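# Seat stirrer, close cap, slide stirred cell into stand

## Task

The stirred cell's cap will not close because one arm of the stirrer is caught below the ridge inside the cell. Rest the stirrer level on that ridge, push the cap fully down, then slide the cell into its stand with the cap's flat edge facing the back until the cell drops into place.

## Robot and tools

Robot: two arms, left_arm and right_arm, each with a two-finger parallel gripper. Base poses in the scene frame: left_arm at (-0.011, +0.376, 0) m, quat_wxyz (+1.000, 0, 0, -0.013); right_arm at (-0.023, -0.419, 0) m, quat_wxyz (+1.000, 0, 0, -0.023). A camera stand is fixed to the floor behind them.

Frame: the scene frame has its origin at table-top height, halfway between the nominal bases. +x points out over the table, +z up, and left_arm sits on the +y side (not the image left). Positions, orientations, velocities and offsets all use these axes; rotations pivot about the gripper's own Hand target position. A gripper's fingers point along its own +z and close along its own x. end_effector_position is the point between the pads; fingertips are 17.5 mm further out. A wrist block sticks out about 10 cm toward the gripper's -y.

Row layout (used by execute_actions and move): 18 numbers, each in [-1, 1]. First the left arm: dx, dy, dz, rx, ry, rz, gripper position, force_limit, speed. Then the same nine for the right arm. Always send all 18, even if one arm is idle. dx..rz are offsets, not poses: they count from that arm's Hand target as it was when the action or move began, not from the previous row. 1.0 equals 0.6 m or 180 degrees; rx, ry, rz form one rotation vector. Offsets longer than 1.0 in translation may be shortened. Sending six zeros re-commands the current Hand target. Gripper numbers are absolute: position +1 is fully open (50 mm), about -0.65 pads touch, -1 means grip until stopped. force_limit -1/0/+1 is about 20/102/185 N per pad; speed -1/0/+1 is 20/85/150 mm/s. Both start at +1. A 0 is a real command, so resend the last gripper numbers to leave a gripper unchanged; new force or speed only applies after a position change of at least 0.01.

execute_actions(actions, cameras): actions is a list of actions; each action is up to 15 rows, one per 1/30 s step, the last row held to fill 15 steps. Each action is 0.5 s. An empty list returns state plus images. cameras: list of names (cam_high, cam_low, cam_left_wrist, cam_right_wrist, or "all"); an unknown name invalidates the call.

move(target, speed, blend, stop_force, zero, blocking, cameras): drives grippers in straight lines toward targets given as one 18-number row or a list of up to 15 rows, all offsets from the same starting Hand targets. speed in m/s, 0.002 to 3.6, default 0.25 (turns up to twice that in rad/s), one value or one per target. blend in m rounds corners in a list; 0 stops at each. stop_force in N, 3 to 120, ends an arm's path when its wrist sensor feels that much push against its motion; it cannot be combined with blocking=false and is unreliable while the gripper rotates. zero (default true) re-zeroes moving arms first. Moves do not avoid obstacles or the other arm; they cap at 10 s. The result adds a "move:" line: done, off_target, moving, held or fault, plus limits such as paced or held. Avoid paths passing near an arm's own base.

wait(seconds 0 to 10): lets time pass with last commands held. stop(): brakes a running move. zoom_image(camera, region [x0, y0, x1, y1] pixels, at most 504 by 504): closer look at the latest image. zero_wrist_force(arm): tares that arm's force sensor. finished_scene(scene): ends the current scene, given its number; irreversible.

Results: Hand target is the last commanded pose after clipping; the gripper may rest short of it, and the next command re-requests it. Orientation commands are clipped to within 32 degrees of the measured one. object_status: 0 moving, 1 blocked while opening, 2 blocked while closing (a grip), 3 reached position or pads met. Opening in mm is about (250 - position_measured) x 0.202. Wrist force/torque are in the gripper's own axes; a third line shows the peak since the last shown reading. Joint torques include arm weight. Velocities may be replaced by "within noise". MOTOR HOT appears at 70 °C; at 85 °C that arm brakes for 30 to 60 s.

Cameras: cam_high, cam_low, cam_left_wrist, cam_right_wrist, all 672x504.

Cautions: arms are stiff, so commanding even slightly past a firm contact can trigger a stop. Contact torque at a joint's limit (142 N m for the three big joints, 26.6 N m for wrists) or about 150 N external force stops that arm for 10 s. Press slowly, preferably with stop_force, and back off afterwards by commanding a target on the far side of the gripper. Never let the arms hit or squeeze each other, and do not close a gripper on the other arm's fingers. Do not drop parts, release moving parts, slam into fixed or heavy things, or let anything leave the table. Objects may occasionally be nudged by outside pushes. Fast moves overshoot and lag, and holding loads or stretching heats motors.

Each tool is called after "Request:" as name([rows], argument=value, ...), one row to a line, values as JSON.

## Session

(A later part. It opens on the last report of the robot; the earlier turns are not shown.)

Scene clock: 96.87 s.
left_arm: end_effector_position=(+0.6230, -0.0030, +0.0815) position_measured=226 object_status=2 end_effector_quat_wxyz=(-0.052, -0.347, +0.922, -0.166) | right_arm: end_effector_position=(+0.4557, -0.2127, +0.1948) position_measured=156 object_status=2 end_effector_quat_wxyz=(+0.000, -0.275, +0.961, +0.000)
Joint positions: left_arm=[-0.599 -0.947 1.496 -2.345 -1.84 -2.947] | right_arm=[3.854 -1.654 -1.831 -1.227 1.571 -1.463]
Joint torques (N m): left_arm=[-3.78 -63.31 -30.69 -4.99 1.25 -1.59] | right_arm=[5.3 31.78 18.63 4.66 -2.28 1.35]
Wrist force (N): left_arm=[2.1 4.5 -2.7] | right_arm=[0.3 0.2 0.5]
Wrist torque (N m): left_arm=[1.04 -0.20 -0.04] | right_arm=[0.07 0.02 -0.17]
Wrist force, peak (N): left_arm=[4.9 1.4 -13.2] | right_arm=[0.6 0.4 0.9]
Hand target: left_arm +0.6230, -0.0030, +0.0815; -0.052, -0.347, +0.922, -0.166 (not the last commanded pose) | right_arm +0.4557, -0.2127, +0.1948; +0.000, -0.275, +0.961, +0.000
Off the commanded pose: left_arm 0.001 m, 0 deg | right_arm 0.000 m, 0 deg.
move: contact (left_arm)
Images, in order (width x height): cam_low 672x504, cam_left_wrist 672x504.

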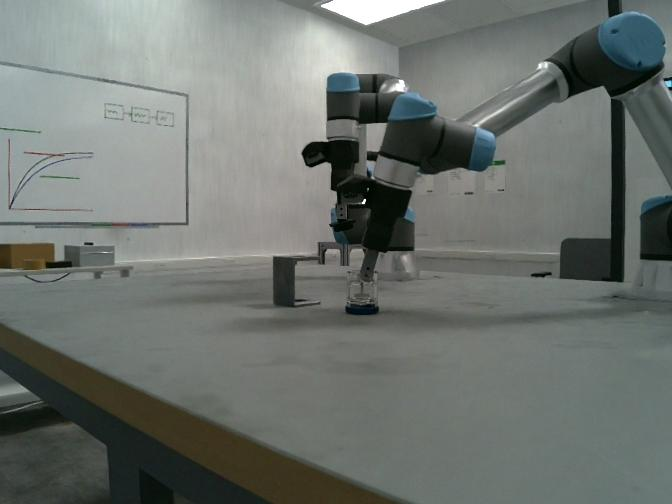

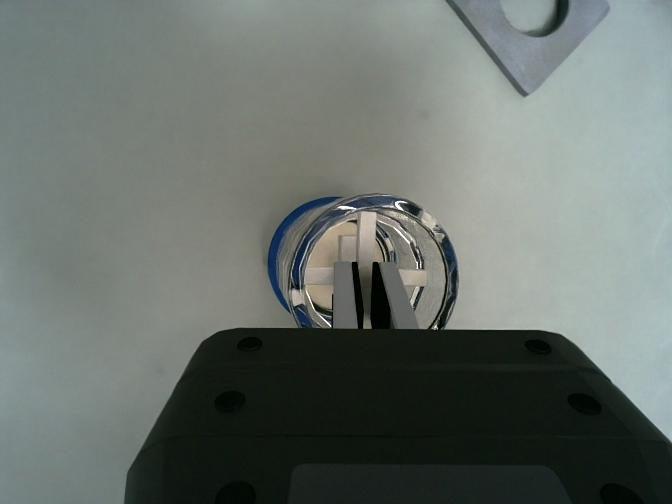

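Request:
move([
  [0,0,0,0,0,0,-0.38,-1,-1,0,0,0,0,0,0,-1,-1,-1],
  [0,0,0.05,0,0,0,-0.38,-1,-1,0,0,0,0,0,0,-1,-1,-1],
  [-0.055,0.045,0.06,0.035,-0.042,0,-0.38,-1,-1,0,0,0,0,0,0,-1,-1,-1],
], cameras=["cam_left_wrist","cam_low"], speed=0.06)

Request:
zoom_image(camera="cam_left_wrist", region=[260, 80, 440, 260])

Request:
zoom_image(camera="cam_low", region=[330, 240, 410, 320])

Scene clock: 100.10 s.
left_arm: end_effector_position=(+0.5899, +0.0239, +0.1175) position_measured=209 object_status=3 end_effector_quat_wxyz=(+0.028, -0.338, +0.931, -0.138) | right_arm: end_effector_position=(+0.4557, -0.2127, +0.1948) position_measured=156 object_status=2 end_effector_quat_wxyz=(+0.000, -0.275, +0.961, +0.000)
Joint positions: left_arm=[-0.661 -1.112 1.657 -2.382 -1.663 -2.966] | right_arm=[3.854 -1.654 -1.831 -1.227 1.571 -1.463]
Joint torques (N m): left_arm=[10 -38.71 -32.83 -1.02 -1.91 0.18] | right_arm=[5.27 32.31 19.47 4.62 -2.24 1.21]
Wrist force (N): left_arm=[1.3 5.1 -2.2] | right_arm=[0.6 0.1 0.5]
Wrist torque (N m): left_arm=[1.05 -0.07 0.10] | right_arm=[0.06 -0.02 -0.18]
Wrist force, peak (N): left_arm=[3.7 3.8 -8.9] | right_arm=[0.6 0.3 1.0]
Hand target: left_arm +0.5900, +0.0240, +0.1175; +0.028, -0.338, +0.931, -0.137 | right_arm +0.4557, -0.2127, +0.1948; +0.000, -0.275, +0.961, +0.000
Off the commanded pose: left_arm 0.000 m, 0 deg | right_arm 0.000 m, 0 deg.
move: done
Images, in order (width x height): cam_low 672x504, cam_left_wrist 672x504.

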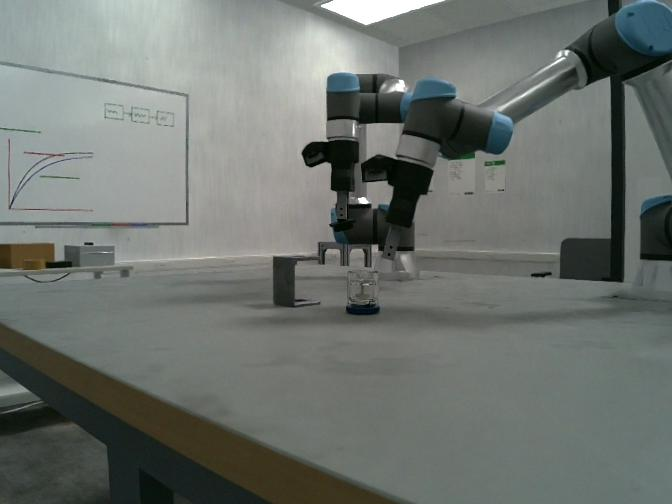

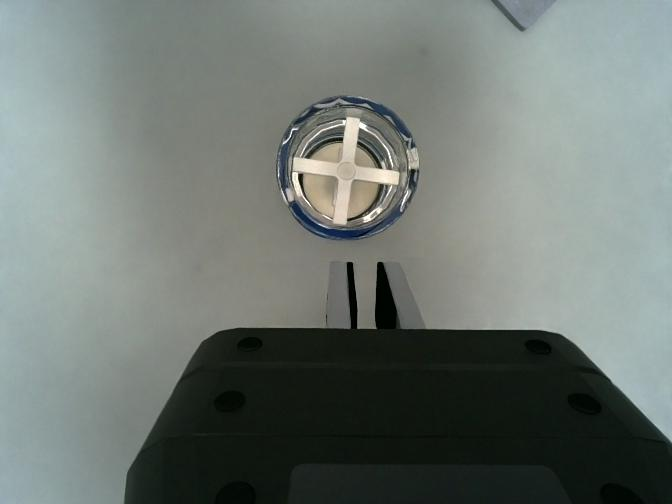

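Scaled by 2.800 from the camera's 672x504 image, which has a finer 960x720 frame.

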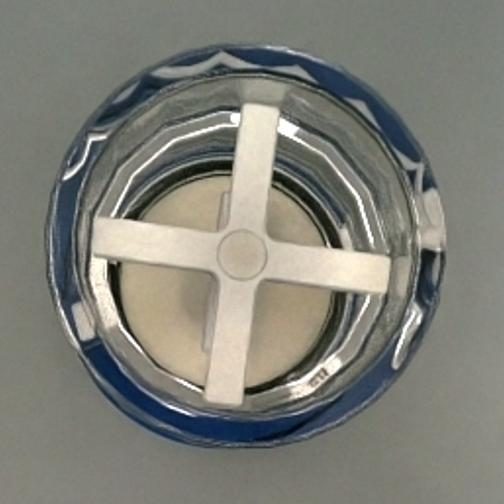

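Scaled by 6.300 from the camera's 672x504 image, which has a finer 960x720 frame.

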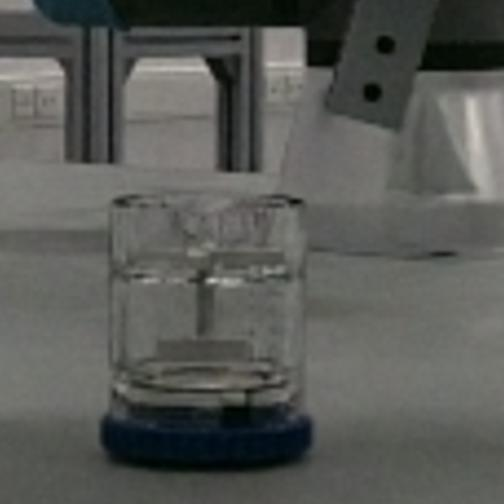

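Request:
move([
  [-0.05,0.03,0.1375,0,0,0,1,-1,-1,0,0,0.03,0,0,0,-1,-1,-1],
  [-0.183,-0.007,0.1375,-0.134,-0.215,0.17,1,-1,-1,0,0,0.03,0,0,0,-1,-1,-1],
  [-0.183,-0.007,0.08,-0.134,-0.215,0.17,1,-1,-1,0.299,0.323,0.025,0,0,0,-1,-1,-1],
], cameras=["cam_left_wrist","cam_low","cam_right_wrist"], speed=0.2)

Request:
zoom_image(camera="cam_low", region=[320, 200, 430, 320])

Scene clock: 106.27 s.
left_arm: end_effector_position=(+0.4802, +0.0199, +0.1654) position_measured=3 object_status=3 end_effector_quat_wxyz=(+0.294, -0.500, +0.702, -0.413) | right_arm: end_effector_position=(+0.6351, -0.0189, +0.2098) position_measured=156 object_status=2 end_effector_quat_wxyz=(+0.000, -0.275, +0.961, +0.000)
Joint positions: left_arm=[-1.111 -1.245 2.357 -3.578 -0.891 -3.608] | right_arm=[3.908 -2.252 -0.949 -1.51 1.571 -1.408]
Joint torques (N m): left_arm=[-2.72 -41.25 -13.64 -0.95 1.84 1.53] | right_arm=[-9.64 46.18 33.77 3.86 2.47 -1.15]
Wrist force (N): left_arm=[-0.1 3.5 -0.5] | right_arm=[0.2 -0.1 0.7]
Wrist torque (N m): left_arm=[0.60 0.11 -0.11] | right_arm=[0.00 0.03 -0.26]
Wrist force, peak (N): left_arm=[1.9 5.3 -5.0] | right_arm=[3.1 -0.6 0.6]
Hand target: left_arm +0.4802, +0.0198, +0.1655; +0.294, -0.500, +0.702, -0.413 | right_arm +0.6351, -0.0189, +0.2098; +0.000, -0.275, +0.961, +0.000
Off the commanded pose: left_arm 0.000 m, 0 deg | right_arm 0.000 m, 0 deg.
move: done
Images, in order (width x height): cam_low 672x504, cam_left_wrist 672x504, cam_right_wrist 672x504.

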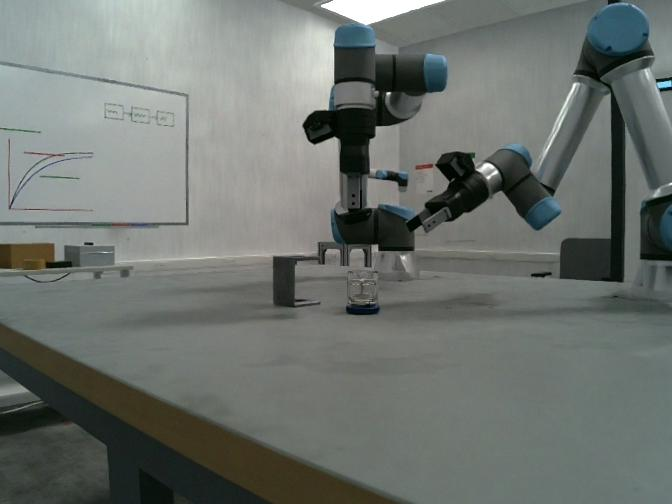

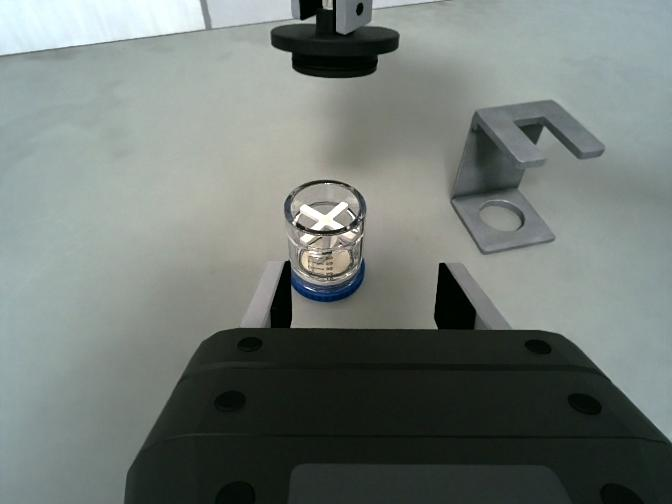

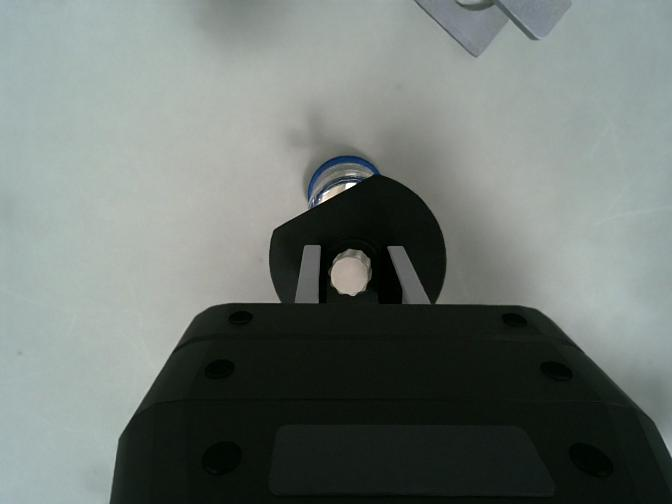

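Scaled by 4.200 from the camera's 672x504 image, which has a finer 960x720 frame.

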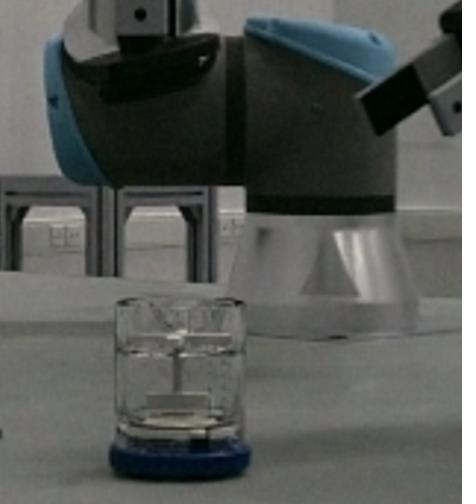

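Request:
zoom_image(camera="cam_low", region=[325, 170, 385, 240])

Request:
zoom_image(camera="cam_left_wrist", region=[240, 0, 440, 110])

Scaled by 7.200 from the camera's 672x504 image, which has a finer 960x720 frame.

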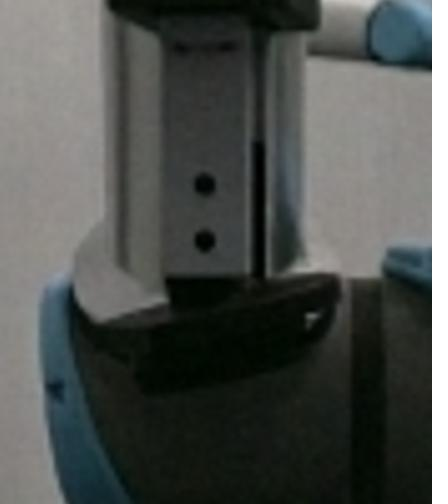

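Scaled by 2.520 from the camera's 672x504 image, which has a finer 960x720 frame.

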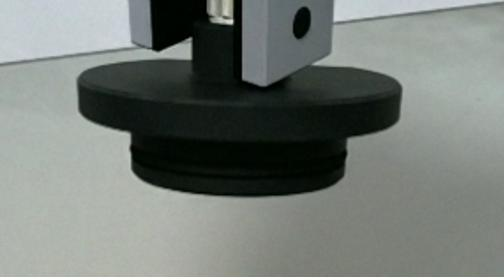

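Request:
move([
  [0,0,0,0,0,0,1,-1,-1,-0.0158,0.0152,-0.1,-0.047,-0.0295,0,-1,-1,-1],
], cameras=["cam_left_wrist","cam_low"], speed=0.1)

Request:
zoom_image(camera="cam_low", region=[320, 210, 410, 320])

Request:
zoom_image(camera="cam_left_wrist", region=[240, 60, 440, 310])

Scene clock: 108.57 s.
left_arm: end_effector_position=(+0.4802, +0.0198, +0.1655) position_measured=3 object_status=3 end_effector_quat_wxyz=(+0.294, -0.500, +0.702, -0.413) | right_arm: end_effector_position=(+0.6256, -0.0097, +0.1498) position_measured=156 object_status=2 end_effector_quat_wxyz=(+0.024, -0.274, +0.958, -0.083)
Joint positions: left_arm=[-1.111 -1.245 2.357 -3.578 -0.891 -3.608] | right_arm=[3.984 -2.269 -1.075 -1.409 1.402 -1.329]
Joint torques (N m): left_arm=[-3.59 -41.07 -21.72 -0.66 -0.02 1.63] | right_arm=[-8.88 57.8 29.93 1.38 1.61 -1.32]
Wrist force (N): left_arm=[-0.3 3.7 -0.7] | right_arm=[0.5 0.6 0.6]
Wrist torque (N m): left_arm=[0.64 0.13 -0.11] | right_arm=[0.15 -0.01 -0.31]
Wrist force, peak (N): left_arm=[0.3 3.9 -0.6] | right_arm=[0.6 1.6 1.9]
Hand target: left_arm +0.4802, +0.0198, +0.1655; +0.294, -0.500, +0.702, -0.413 | right_arm +0.6256, -0.0098, +0.1498; +0.024, -0.274, +0.958, -0.083
Off the commanded pose: left_arm 0.000 m, 0 deg | right_arm 0.000 m, 0 deg.
move: done
Images, in order (width x height): cam_low 672x504, cam_left_wrist 672x504.

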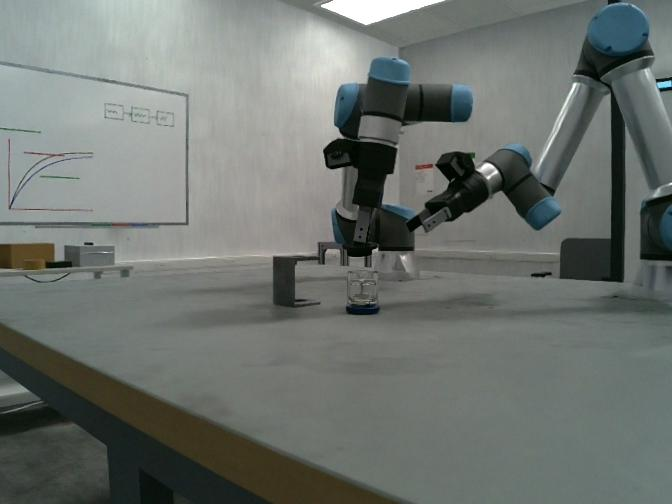

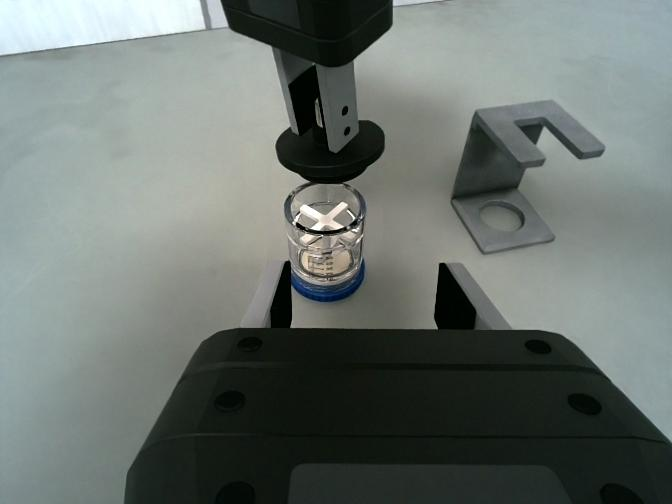

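Scaled by 4.582 from the camera's 672x504 image, which has a finer 960x720 frame.

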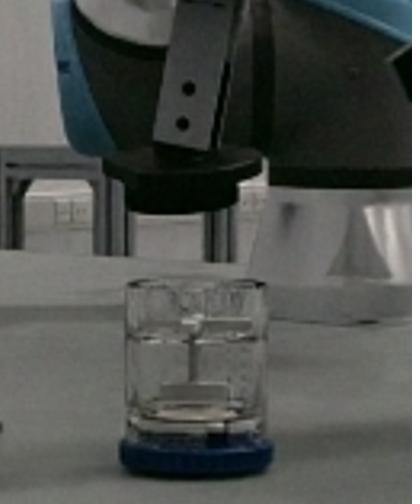

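Scaled by 2.016 from the camera's 672x504 image, which has a finer 960x720 frame.

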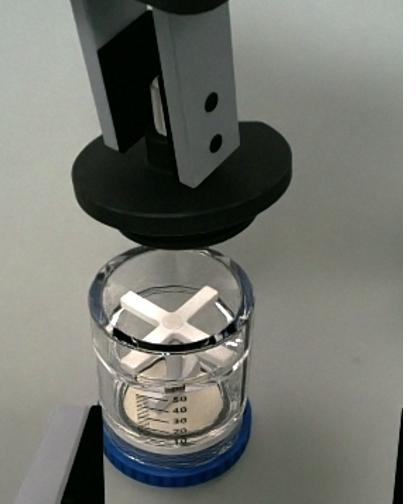

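Request:
move([
  [0,0,0,0,0,0,1,-1,-1,-0.005,0.0035,-0.018,0.026,-0.009,0,-1,-1,-1],
], cameras=["cam_left_wrist","cam_low"], speed=0.05)

Request:
zoom_image(camera="cam_low", region=[320, 210, 410, 320])

Request:
zoom_image(camera="cam_left_wrist", region=[240, 110, 420, 310])

Scene clock: 110.27 s.
left_arm: end_effector_position=(+0.4802, +0.0198, +0.1655) position_measured=3 object_status=3 end_effector_quat_wxyz=(+0.294, -0.500, +0.702, -0.413) | right_arm: end_effector_position=(+0.6226, -0.0077, +0.1391) position_measured=156 object_status=2 end_effector_quat_wxyz=(+0.049, -0.271, +0.960, -0.048)
Joint positions: left_arm=[-1.111 -1.245 2.357 -3.578 -0.891 -3.608] | right_arm=[3.976 -2.23 -1.186 -1.258 1.439 -1.337]
Joint torques (N m): left_arm=[-4.73 -41.11 -22.21 -0.99 0.12 1.57] | right_arm=[-0.58 43.96 32.45 1.42 -3.37 -0.31]
Wrist force (N): left_arm=[0.0 3.4 -0.6] | right_arm=[0.6 0.4 0.3]
Wrist torque (N m): left_arm=[0.60 0.09 -0.11] | right_arm=[0.12 -0.04 -0.26]
Wrist force, peak (N): left_arm=[-0.1 3.8 -1.1] | right_arm=[0.5 0.5 1.0]
Hand target: left_arm +0.4802, +0.0198, +0.1655; +0.294, -0.500, +0.702, -0.413 | right_arm +0.6226, -0.0077, +0.1390; +0.049, -0.271, +0.960, -0.048
Off the commanded pose: left_arm 0.000 m, 0 deg | right_arm 0.000 m, 0 deg.
move: done
Images, in order (width x height): cam_low 672x504, cam_left_wrist 672x504.

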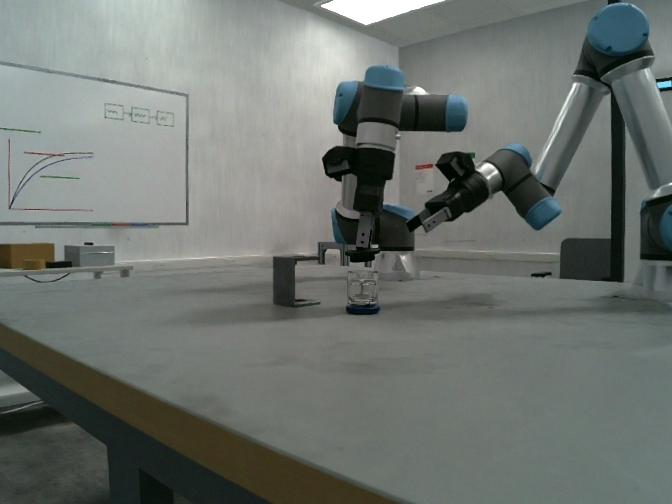

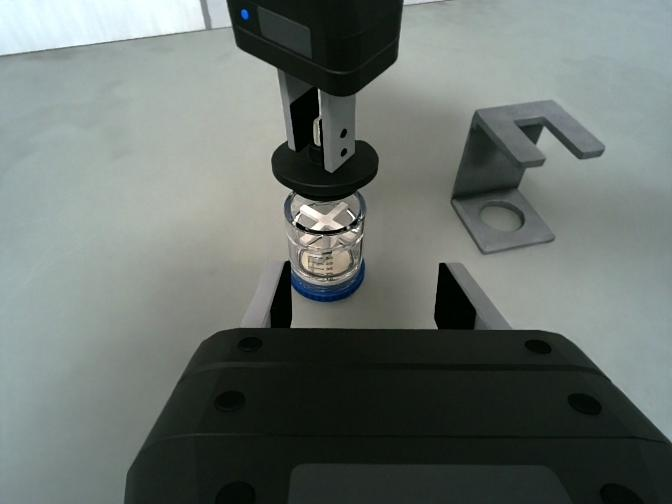

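Scaled by 4.582 from the camera's 672x504 image, which has a finer 960x720 frame.

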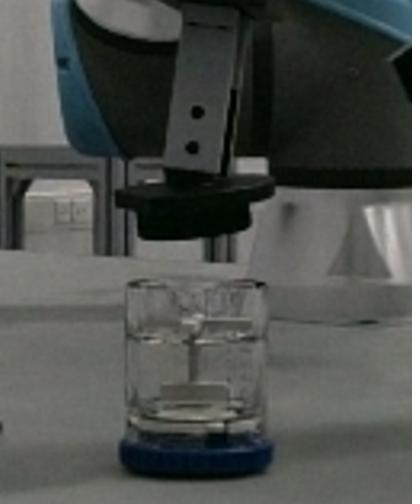

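Scaled by 2.520 from the camera's 672x504 image, which has a finer 960x720 frame.

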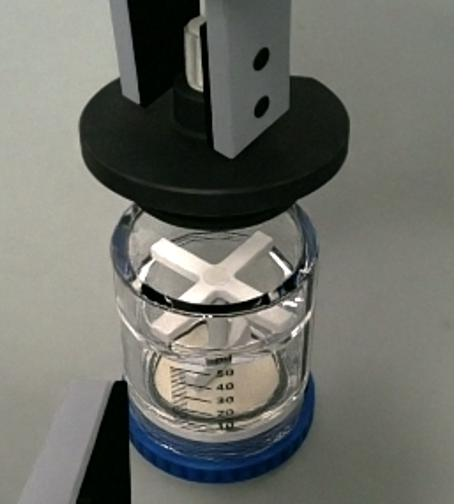

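Request:
move([
  [0,0,0,0,0,0,1,-1,-1,-0.0013,0.0021,-0.02,-0.014,-0.008,0,-1,-1,-1],
  [0,0,0,0,0,0,1,-1,-1,-0.0013,0.0021,-0.06,-0.014,-0.008,0,-1,-1,-1],
], cameras=["cam_left_wrist","cam_low"], speed=0.02, stop_force=10)

Request:
zoom_image(camera="cam_low", region=[320, 210, 410, 320])

Request:
zoom_image(camera="cam_left_wrist", region=[240, 110, 420, 310])

Scene clock: 113.90 s.
left_arm: end_effector_position=(+0.4802, +0.0198, +0.1655) position_measured=3 object_status=3 end_effector_quat_wxyz=(+0.294, -0.500, +0.702, -0.413) | right_arm: end_effector_position=(+0.6219, -0.0064, +0.1128) position_measured=156 object_status=2 end_effector_quat_wxyz=(+0.055, -0.272, +0.958, -0.073)
Joint positions: left_arm=[-1.111 -1.245 2.357 -3.578 -0.891 -3.608] | right_arm=[3.995 -2.254 -1.217 -1.22 1.39 -1.319]
Joint torques (N m): left_arm=[-5.06 -40.98 -21.49 -0.8 0.03 1.56] | right_arm=[-5.4 57.79 32.39 5.15 1.79 -0.91]
Wrist force (N): left_arm=[0.2 3.6 -0.5] | right_arm=[0.7 1.2 2.0]
Wrist torque (N m): left_arm=[0.62 0.05 -0.11] | right_arm=[0.20 -0.04 -0.37]
Wrist force, peak (N): left_arm=[-0.1 4.0 -0.7] | right_arm=[0.9 0.6 -12.8]
Hand target: left_arm +0.4802, +0.0198, +0.1655; +0.294, -0.500, +0.702, -0.413 | right_arm +0.6219, -0.0064, +0.1128; +0.055, -0.272, +0.958, -0.073 (not the last commanded pose)
Off the commanded pose: left_arm 0.000 m, 0 deg | right_arm 0.010 m, 0 deg.
move: contact (right_arm); path passed 1 of 2 targets
Images, in order (width x height): cam_low 672x504, cam_left_wrist 672x504.

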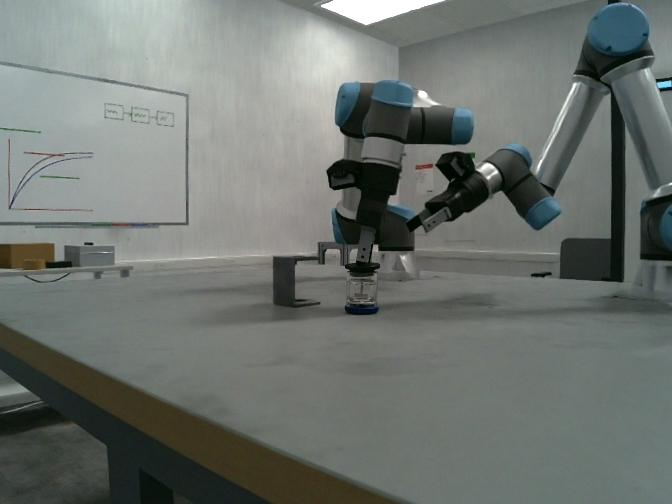

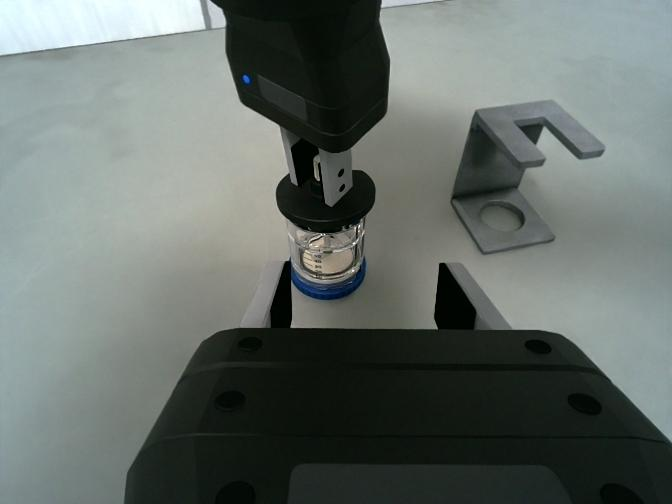

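Scaled by 4.582 from the camera's 672x504 image, which has a finer 960x720 frame.

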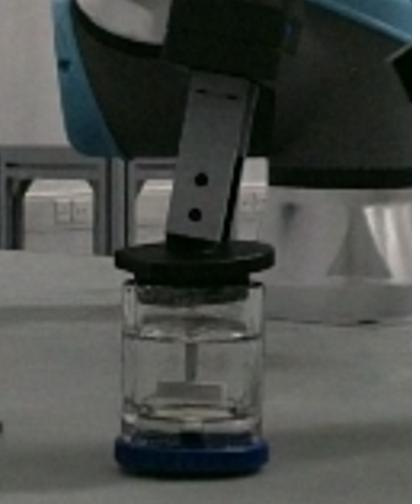

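Scaled by 2.520 from the camera's 672x504 image, which has a finer 960x720 frame.

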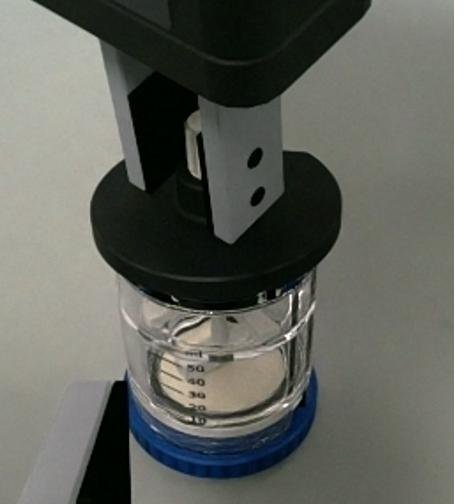

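Request:
move([
  [0,0,0,0,0,0,1,-1,-1,0,0,-0.03,0,0,0,-1,-1,-1],
], speed=0.01, stop_force=40, cameras=["cam_left_wrist","cam_low"])

Request:
zoom_image(camera="cam_low", region=[320, 210, 410, 320])

Request:
zoom_image(camera="cam_left_wrist", region=[240, 110, 420, 310])

Scene clock: 115.63 s.
left_arm: end_effector_position=(+0.4802, +0.0198, +0.1655) position_measured=3 object_status=3 end_effector_quat_wxyz=(+0.294, -0.500, +0.702, -0.413) | right_arm: end_effector_position=(+0.6219, -0.0064, +0.1043) position_measured=156 object_status=2 end_effector_quat_wxyz=(+0.055, -0.272, +0.958, -0.073)
Joint positions: left_arm=[-1.111 -1.245 2.357 -3.578 -0.891 -3.608] | right_arm=[3.995 -2.261 -1.228 -1.202 1.39 -1.319]
Joint torques (N m): left_arm=[-4.52 -41.79 -20.81 -0.89 -0.13 1.36] | right_arm=[-4.04 27.49 9.86 2.06 2.03 -0.67]
Wrist force (N): left_arm=[0.2 3.4 -0.6] | right_arm=[4.4 -3.0 -30.8]
Wrist torque (N m): left_arm=[0.58 0.06 -0.11] | right_arm=[0.32 0.10 -0.38]
Wrist force, peak (N): left_arm=[0.0 4.0 -0.4] | right_arm=[4.4 -3.1 -31.5]
Hand target: left_arm +0.4802, +0.0198, +0.1655; +0.294, -0.500, +0.702, -0.413 | right_arm +0.6219, -0.0064, +0.1044; +0.055, -0.272, +0.958, -0.073 (not the last commanded pose)
Off the commanded pose: left_arm 0.000 m, 0 deg | right_arm 0.009 m, 0 deg.
move: held (right_arm; a check stopped the path); limits=held
pose unreachable (right arm): on one or more control steps of this call, first in action 0 (counted from 0), this arm could not follow its commanded pose, so it was not sent that pose on those steps. It may still have moved: this result reports where it is.
cause: moving toward the commanded pose would bring a part of the arm too close to another arm (a part of this arm just beyond joint 3 (elbow) and the left arm's gripper, 6 mm apart when this arm was first held).
Images, in order (width x height): cam_low 672x504, cam_left_wrist 672x504.

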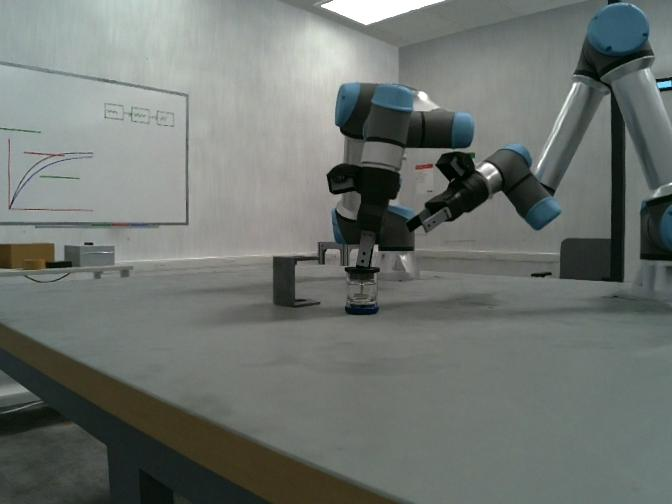

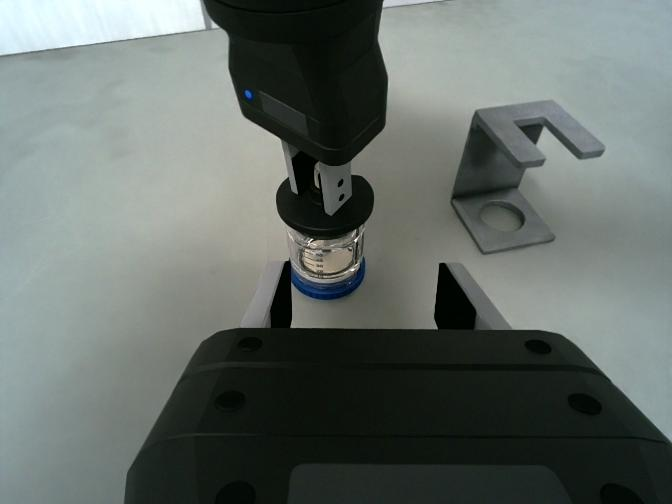

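Scaled by 4.582 from the camera's 672x504 image, which has a finer 960x720 frame.

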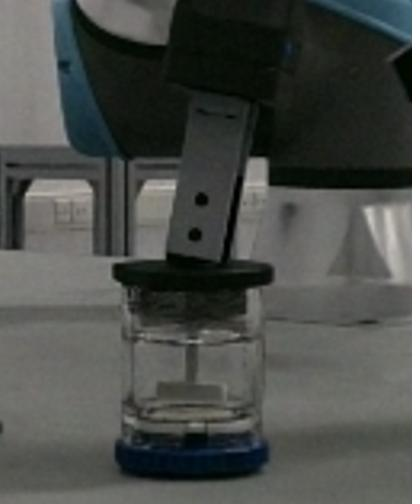

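Scaled by 2.520 from the camera's 672x504 image, which has a finer 960x720 frame.

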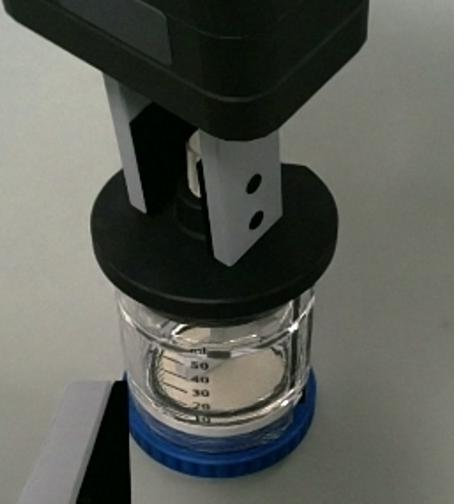

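Request:
move([
  [-0.1,0.25,0.05,0,0,0,1,-1,-1,0,0,0,0,0,0,-1,-1,-1],
])

Request:
move([
  [0,0,0,0,0,0,1,-1,-1,0,0,-0.02,0,0,0,-1,-1,-1],
], speed=0.01, stop_force=50, zero=false, cameras=["cam_right_wrist","cam_low","cam_high"])

Request:
zoom_image(camera="cam_low", region=[340, 255, 390, 320])

Scene clock: 116.47 s.
left_arm: end_effector_position=(+0.4802, +0.0198, +0.1655) position_measured=3 object_status=3 end_effector_quat_wxyz=(+0.294, -0.500, +0.702, -0.413) | right_arm: end_effector_position=(+0.6219, -0.0064, +0.1043) position_measured=156 object_status=2 end_effector_quat_wxyz=(+0.055, -0.272, +0.958, -0.073)
Joint positions: left_arm=[-1.111 -1.245 2.357 -3.578 -0.891 -3.608] | right_arm=[3.995 -2.261 -1.228 -1.202 1.39 -1.319]
Joint torques (N m): left_arm=[-5.32 -36.99 -19.08 -1.21 -0.1 1.36] | right_arm=[-4.43 30.04 12.28 0.24 2.03 -0.68]
Wrist force (N): left_arm=[0.2 3.7 -0.4] | right_arm=[4.5 -3.1 -31.1]
Wrist torque (N m): left_arm=[0.63 0.06 -0.11] | right_arm=[0.30 0.09 -0.37]
Wrist force, peak (N): left_arm=[0.2 3.9 -0.7] | right_arm=[4.5 -3.1 -31.1]
Hand target: left_arm +0.4802, +0.0198, +0.1655; +0.294, -0.500, +0.702, -0.413 (not the last commanded pose) | right_arm +0.6219, -0.0064, +0.1044; +0.055, -0.272, +0.958, -0.073
Off the commanded pose: left_arm 0.164 m, 0 deg | right_arm 0.000 m, 0 deg.
move: held (left_arm; a check stopped the path); limits=held
pose unreachable (left arm): on one or more control steps of this call, first in action 0 (counted from 0), this arm could not follow its commanded pose, so it was not sent that pose on those steps. It may still have moved: this result reports where it is.
cause: moving toward the commanded pose would bring a part of the arm too close to another arm (this arm's gripper and a part of the right arm just beyond its joint 3 (elbow), 6 mm apart when this arm was first held).

Scene clock: 117.00 s.
left_arm: end_effector_position=(+0.4802, +0.0198, +0.1655) position_measured=3 object_status=3 end_effector_quat_wxyz=(+0.294, -0.500, +0.702, -0.413) | right_arm: end_effector_position=(+0.6219, -0.0064, +0.1043) position_measured=156 object_status=2 end_effector_quat_wxyz=(+0.055, -0.272, +0.958, -0.073)
Joint positions: left_arm=[-1.111 -1.245 2.357 -3.578 -0.891 -3.608] | right_arm=[3.995 -2.261 -1.228 -1.202 1.39 -1.319]
Joint torques (N m): left_arm=[-6.41 -32.92 -19.93 -1.13 0.06 1.31] | right_arm=[-4.82 29.38 12.71 0.61 2.02 -0.87]
Wrist force (N): left_arm=[0.2 3.6 -0.6] | right_arm=[4.7 -3.0 -31.0]
Wrist torque (N m): left_arm=[0.62 0.05 -0.11] | right_arm=[0.32 0.06 -0.37]
Wrist force, peak (N): left_arm=[0.0 3.8 -0.6] | right_arm=[4.5 -3.1 -31.1]
Hand target: left_arm +0.4802, +0.0198, +0.1655; +0.294, -0.500, +0.702, -0.413 | right_arm +0.6219, -0.0064, +0.1043; +0.055, -0.272, +0.958, -0.073 (not the last commanded pose)
Off the commanded pose: left_arm 0.000 m, 0 deg | right_arm 0.012 m, 0 deg.
move: held (right_arm; a check stopped the path); limits=held
pose unreachable (right arm): on one or more control steps of this call, first in action 0 (counted from 0), this arm could not follow its commanded pose, so it was not sent that pose on those steps. It may still have moved: this result reports where it is.
cause: moving toward the commanded pose would bring a part of the arm too close to another arm (a part of this arm just beyond joint 3 (elbow) and the left arm's gripper, 6 mm apart when this arm was first held).
Images, in order (width x height): cam_high 672x504, cam_low 672x504, cam_right_wrist 672x504.

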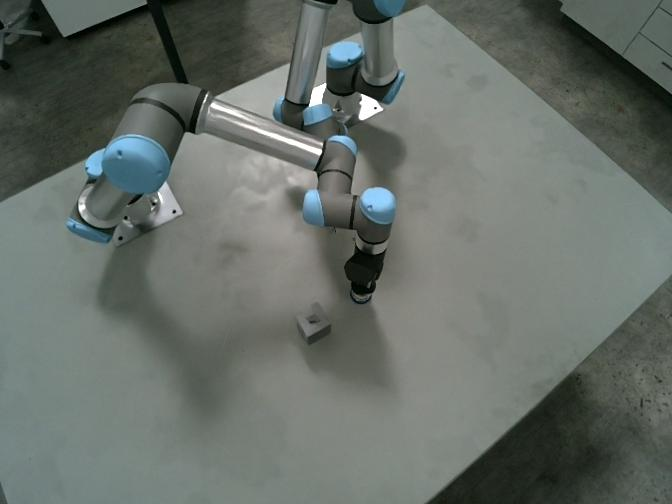

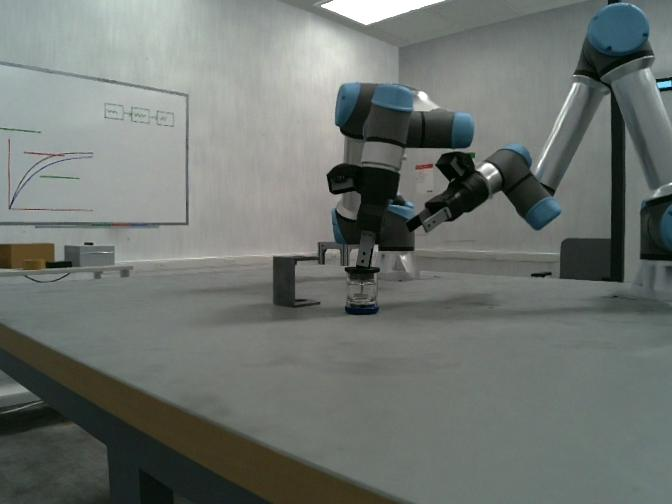

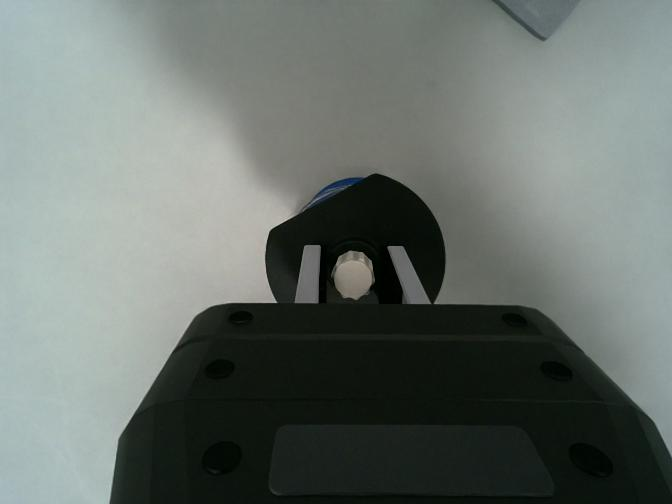

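Scaled by 7.754 from the camera's 672x504 image, which has a finer 960x720 frame.

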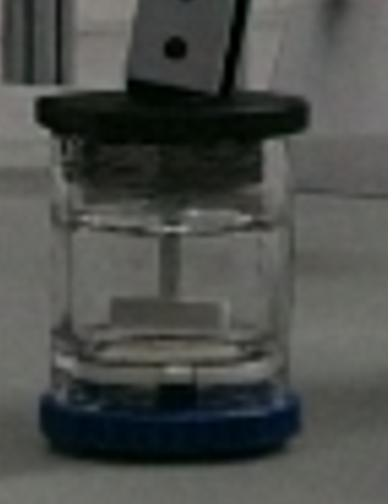

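Request:
move([
  [0.02,0.03,-0.08,0,0,0,1,-1,-1,0,0,0,0,0,0,-1,-1,-1],
  [0,0.4,-0.05,0,0,0,1,-1,-1,0,0,0,0,0,0,-1,-1,-1],
])

Request:
move([
  [0,0,0,0,0,0,1,-1,-1,0,0,-0.02,0,0,0,-1,-1,-1],
], speed=0.01, stop_force=50, zero=false, cameras=["cam_right_wrist","cam_low"])

Scene clock: 119.27 s.
left_arm: end_effector_position=(+0.4802, +0.2598, +0.1356) position_measured=3 object_status=3 end_effector_quat_wxyz=(+0.294, -0.500, +0.702, -0.413) | right_arm: end_effector_position=(+0.6219, -0.0064, +0.1043) position_measured=156 object_status=2 end_effector_quat_wxyz=(+0.055, -0.272, +0.958, -0.073)
Joint positions: left_arm=[-0.618 -1.233 2.662 -4.041 -1.3 -3.296] | right_arm=[3.995 -2.261 -1.228 -1.202 1.39 -1.319]
Joint torques (N m): left_arm=[10.17 -15.15 -8.83 -2.98 -1.13 0.91] | right_arm=[-3.89 29.06 12.86 0.58 2.03 -0.77]
Wrist force (N): left_arm=[0.1 3.5 -0.8] | right_arm=[4.5 -2.9 -30.9]
Wrist torque (N m): left_arm=[0.60 0.08 0.04] | right_arm=[0.33 0.10 -0.37]
Wrist force, peak (N): left_arm=[-2.9 4.0 -2.4] | right_arm=[4.5 -3.1 -31.1]
Hand target: left_arm +0.4802, +0.2598, +0.1355; +0.294, -0.500, +0.702, -0.413 | right_arm +0.6219, -0.0064, +0.1043; +0.055, -0.272, +0.958, -0.073
Off the commanded pose: left_arm 0.000 m, 0 deg | right_arm 0.000 m, 0 deg.
move: done

Scene clock: 120.50 s.
left_arm: end_effector_position=(+0.4802, +0.2598, +0.1355) position_measured=3 object_status=3 end_effector_quat_wxyz=(+0.294, -0.500, +0.702, -0.413) | right_arm: end_effector_position=(+0.6219, -0.0063, +0.1039) position_measured=156 object_status=2 end_effector_quat_wxyz=(+0.055, -0.272, +0.958, -0.072)
Joint positions: left_arm=[-0.618 -1.233 2.662 -4.041 -1.301 -3.296] | right_arm=[3.995 -2.261 -1.229 -1.201 1.39 -1.319]
Joint torques (N m): left_arm=[9.27 -15.2 1.36 -5.35 -0.98 1.82] | right_arm=[-4.51 39.98 19.44 -1.5 1.92 -0.7]
Wrist force (N): left_arm=[0.2 3.5 -1.1] | right_arm=[-2.1 -0.4 -24.2]
Wrist torque (N m): left_arm=[0.59 0.06 0.03] | right_arm=[0.28 0.07 -0.37]
Wrist force, peak (N): left_arm=[0.2 3.9 -0.9] | right_arm=[10.1 -4.5 -53.5]
Hand target: left_arm +0.4802, +0.2598, +0.1355; +0.294, -0.500, +0.702, -0.413 | right_arm +0.6219, -0.0063, +0.1039; +0.055, -0.272, +0.958, -0.072 (not the last commanded pose)
Off the commanded pose: left_arm 0.000 m, 0 deg | right_arm 0.012 m, 0 deg.
move: contact (right_arm)
Images, in order (width x height): cam_low 672x504, cam_right_wrist 672x504.

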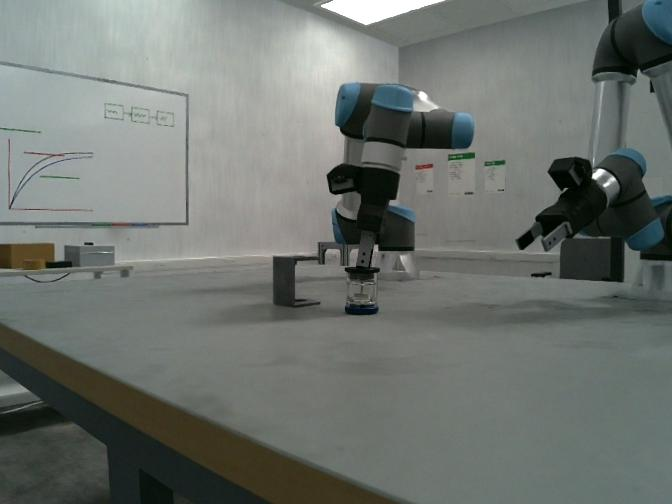

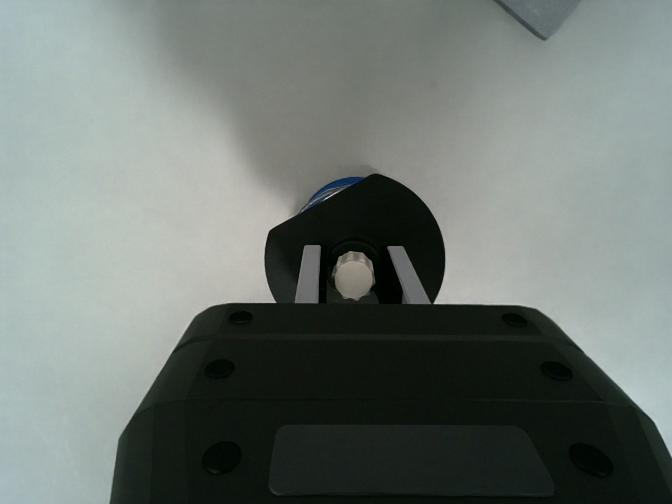

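Request:
move([
  [0,0,0,0,0,0,1,-1,-1,0,0,0,0,0,0,-0.3,-1,-1],
  [0,0,0,0,0,0,1,-1,-1,0.005,-0.008,0.06,0,0,0,-0.3,-1,-1],
  [0,0,0,0,0,0,1,-1,-1,0,0,0.3,0.0344,0.0463,0.002,-0.3,-1,-1],
], speed=0.1, cameras=["cam_right_wrist","cam_low"])

Request:
zoom_image(camera="cam_low", region=[260, 240, 400, 330])

Scene clock: 124.07 s.
left_arm: end_effector_position=(+0.4802, +0.2598, +0.1355) position_measured=3 object_status=3 end_effector_quat_wxyz=(+0.294, -0.500, +0.702, -0.413) | right_arm: end_effector_position=(+0.6220, -0.0064, +0.2837) position_measured=156 object_status=2 end_effector_quat_wxyz=(+0.000, -0.276, +0.961, -0.001)
Joint positions: left_arm=[-0.618 -1.233 2.662 -4.041 -1.301 -3.296] | right_arm=[3.933 -2.245 -0.772 -1.695 1.57 -1.385]
Joint torques (N m): left_arm=[9.39 -14.55 1.29 -5.48 -1.11 1.79] | right_arm=[4.62 58.26 32.58 3.01 -2.9 0.93]
Wrist force (N): left_arm=[0.1 3.7 -0.8] | right_arm=[0.4 1.0 2.1]
Wrist torque (N m): left_arm=[0.62 0.08 0.03] | right_arm=[0.19 -0.03 -0.17]
Wrist force, peak (N): left_arm=[0.4 3.8 -1.0] | right_arm=[-2.1 -0.4 -24.6]
Hand target: left_arm +0.4802, +0.2598, +0.1355; +0.294, -0.500, +0.702, -0.413 | right_arm +0.6219, -0.0063, +0.2839; +0.000, -0.276, +0.961, -0.001
Off the commanded pose: left_arm 0.000 m, 0 deg | right_arm 0.000 m, 0 deg.
move: done
Images, in order (width x height): cam_low 672x504, cam_right_wrist 672x504.

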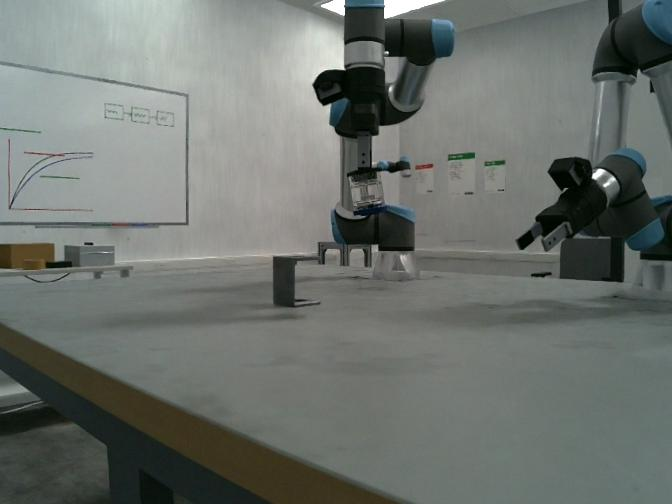

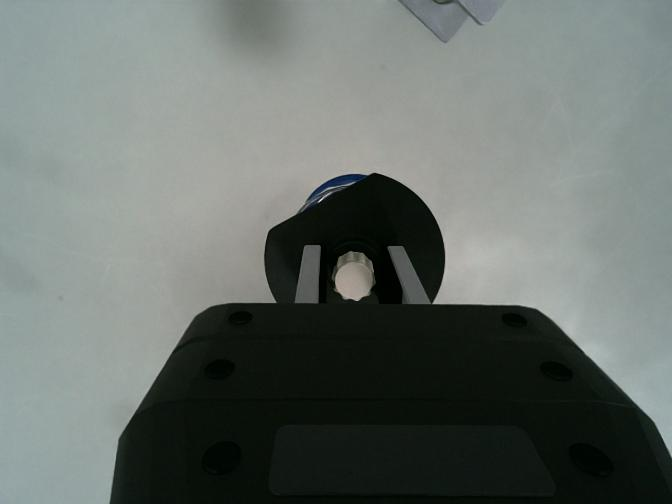

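Scaled by 3.600 from the camera's 672x504 image, which has a finer 960x720 frame.

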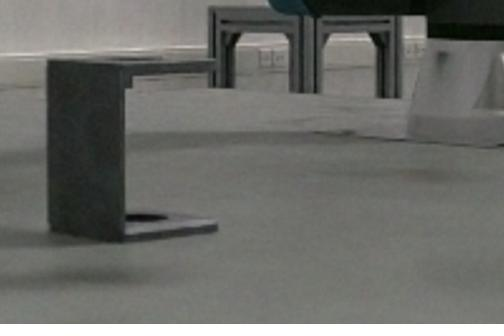

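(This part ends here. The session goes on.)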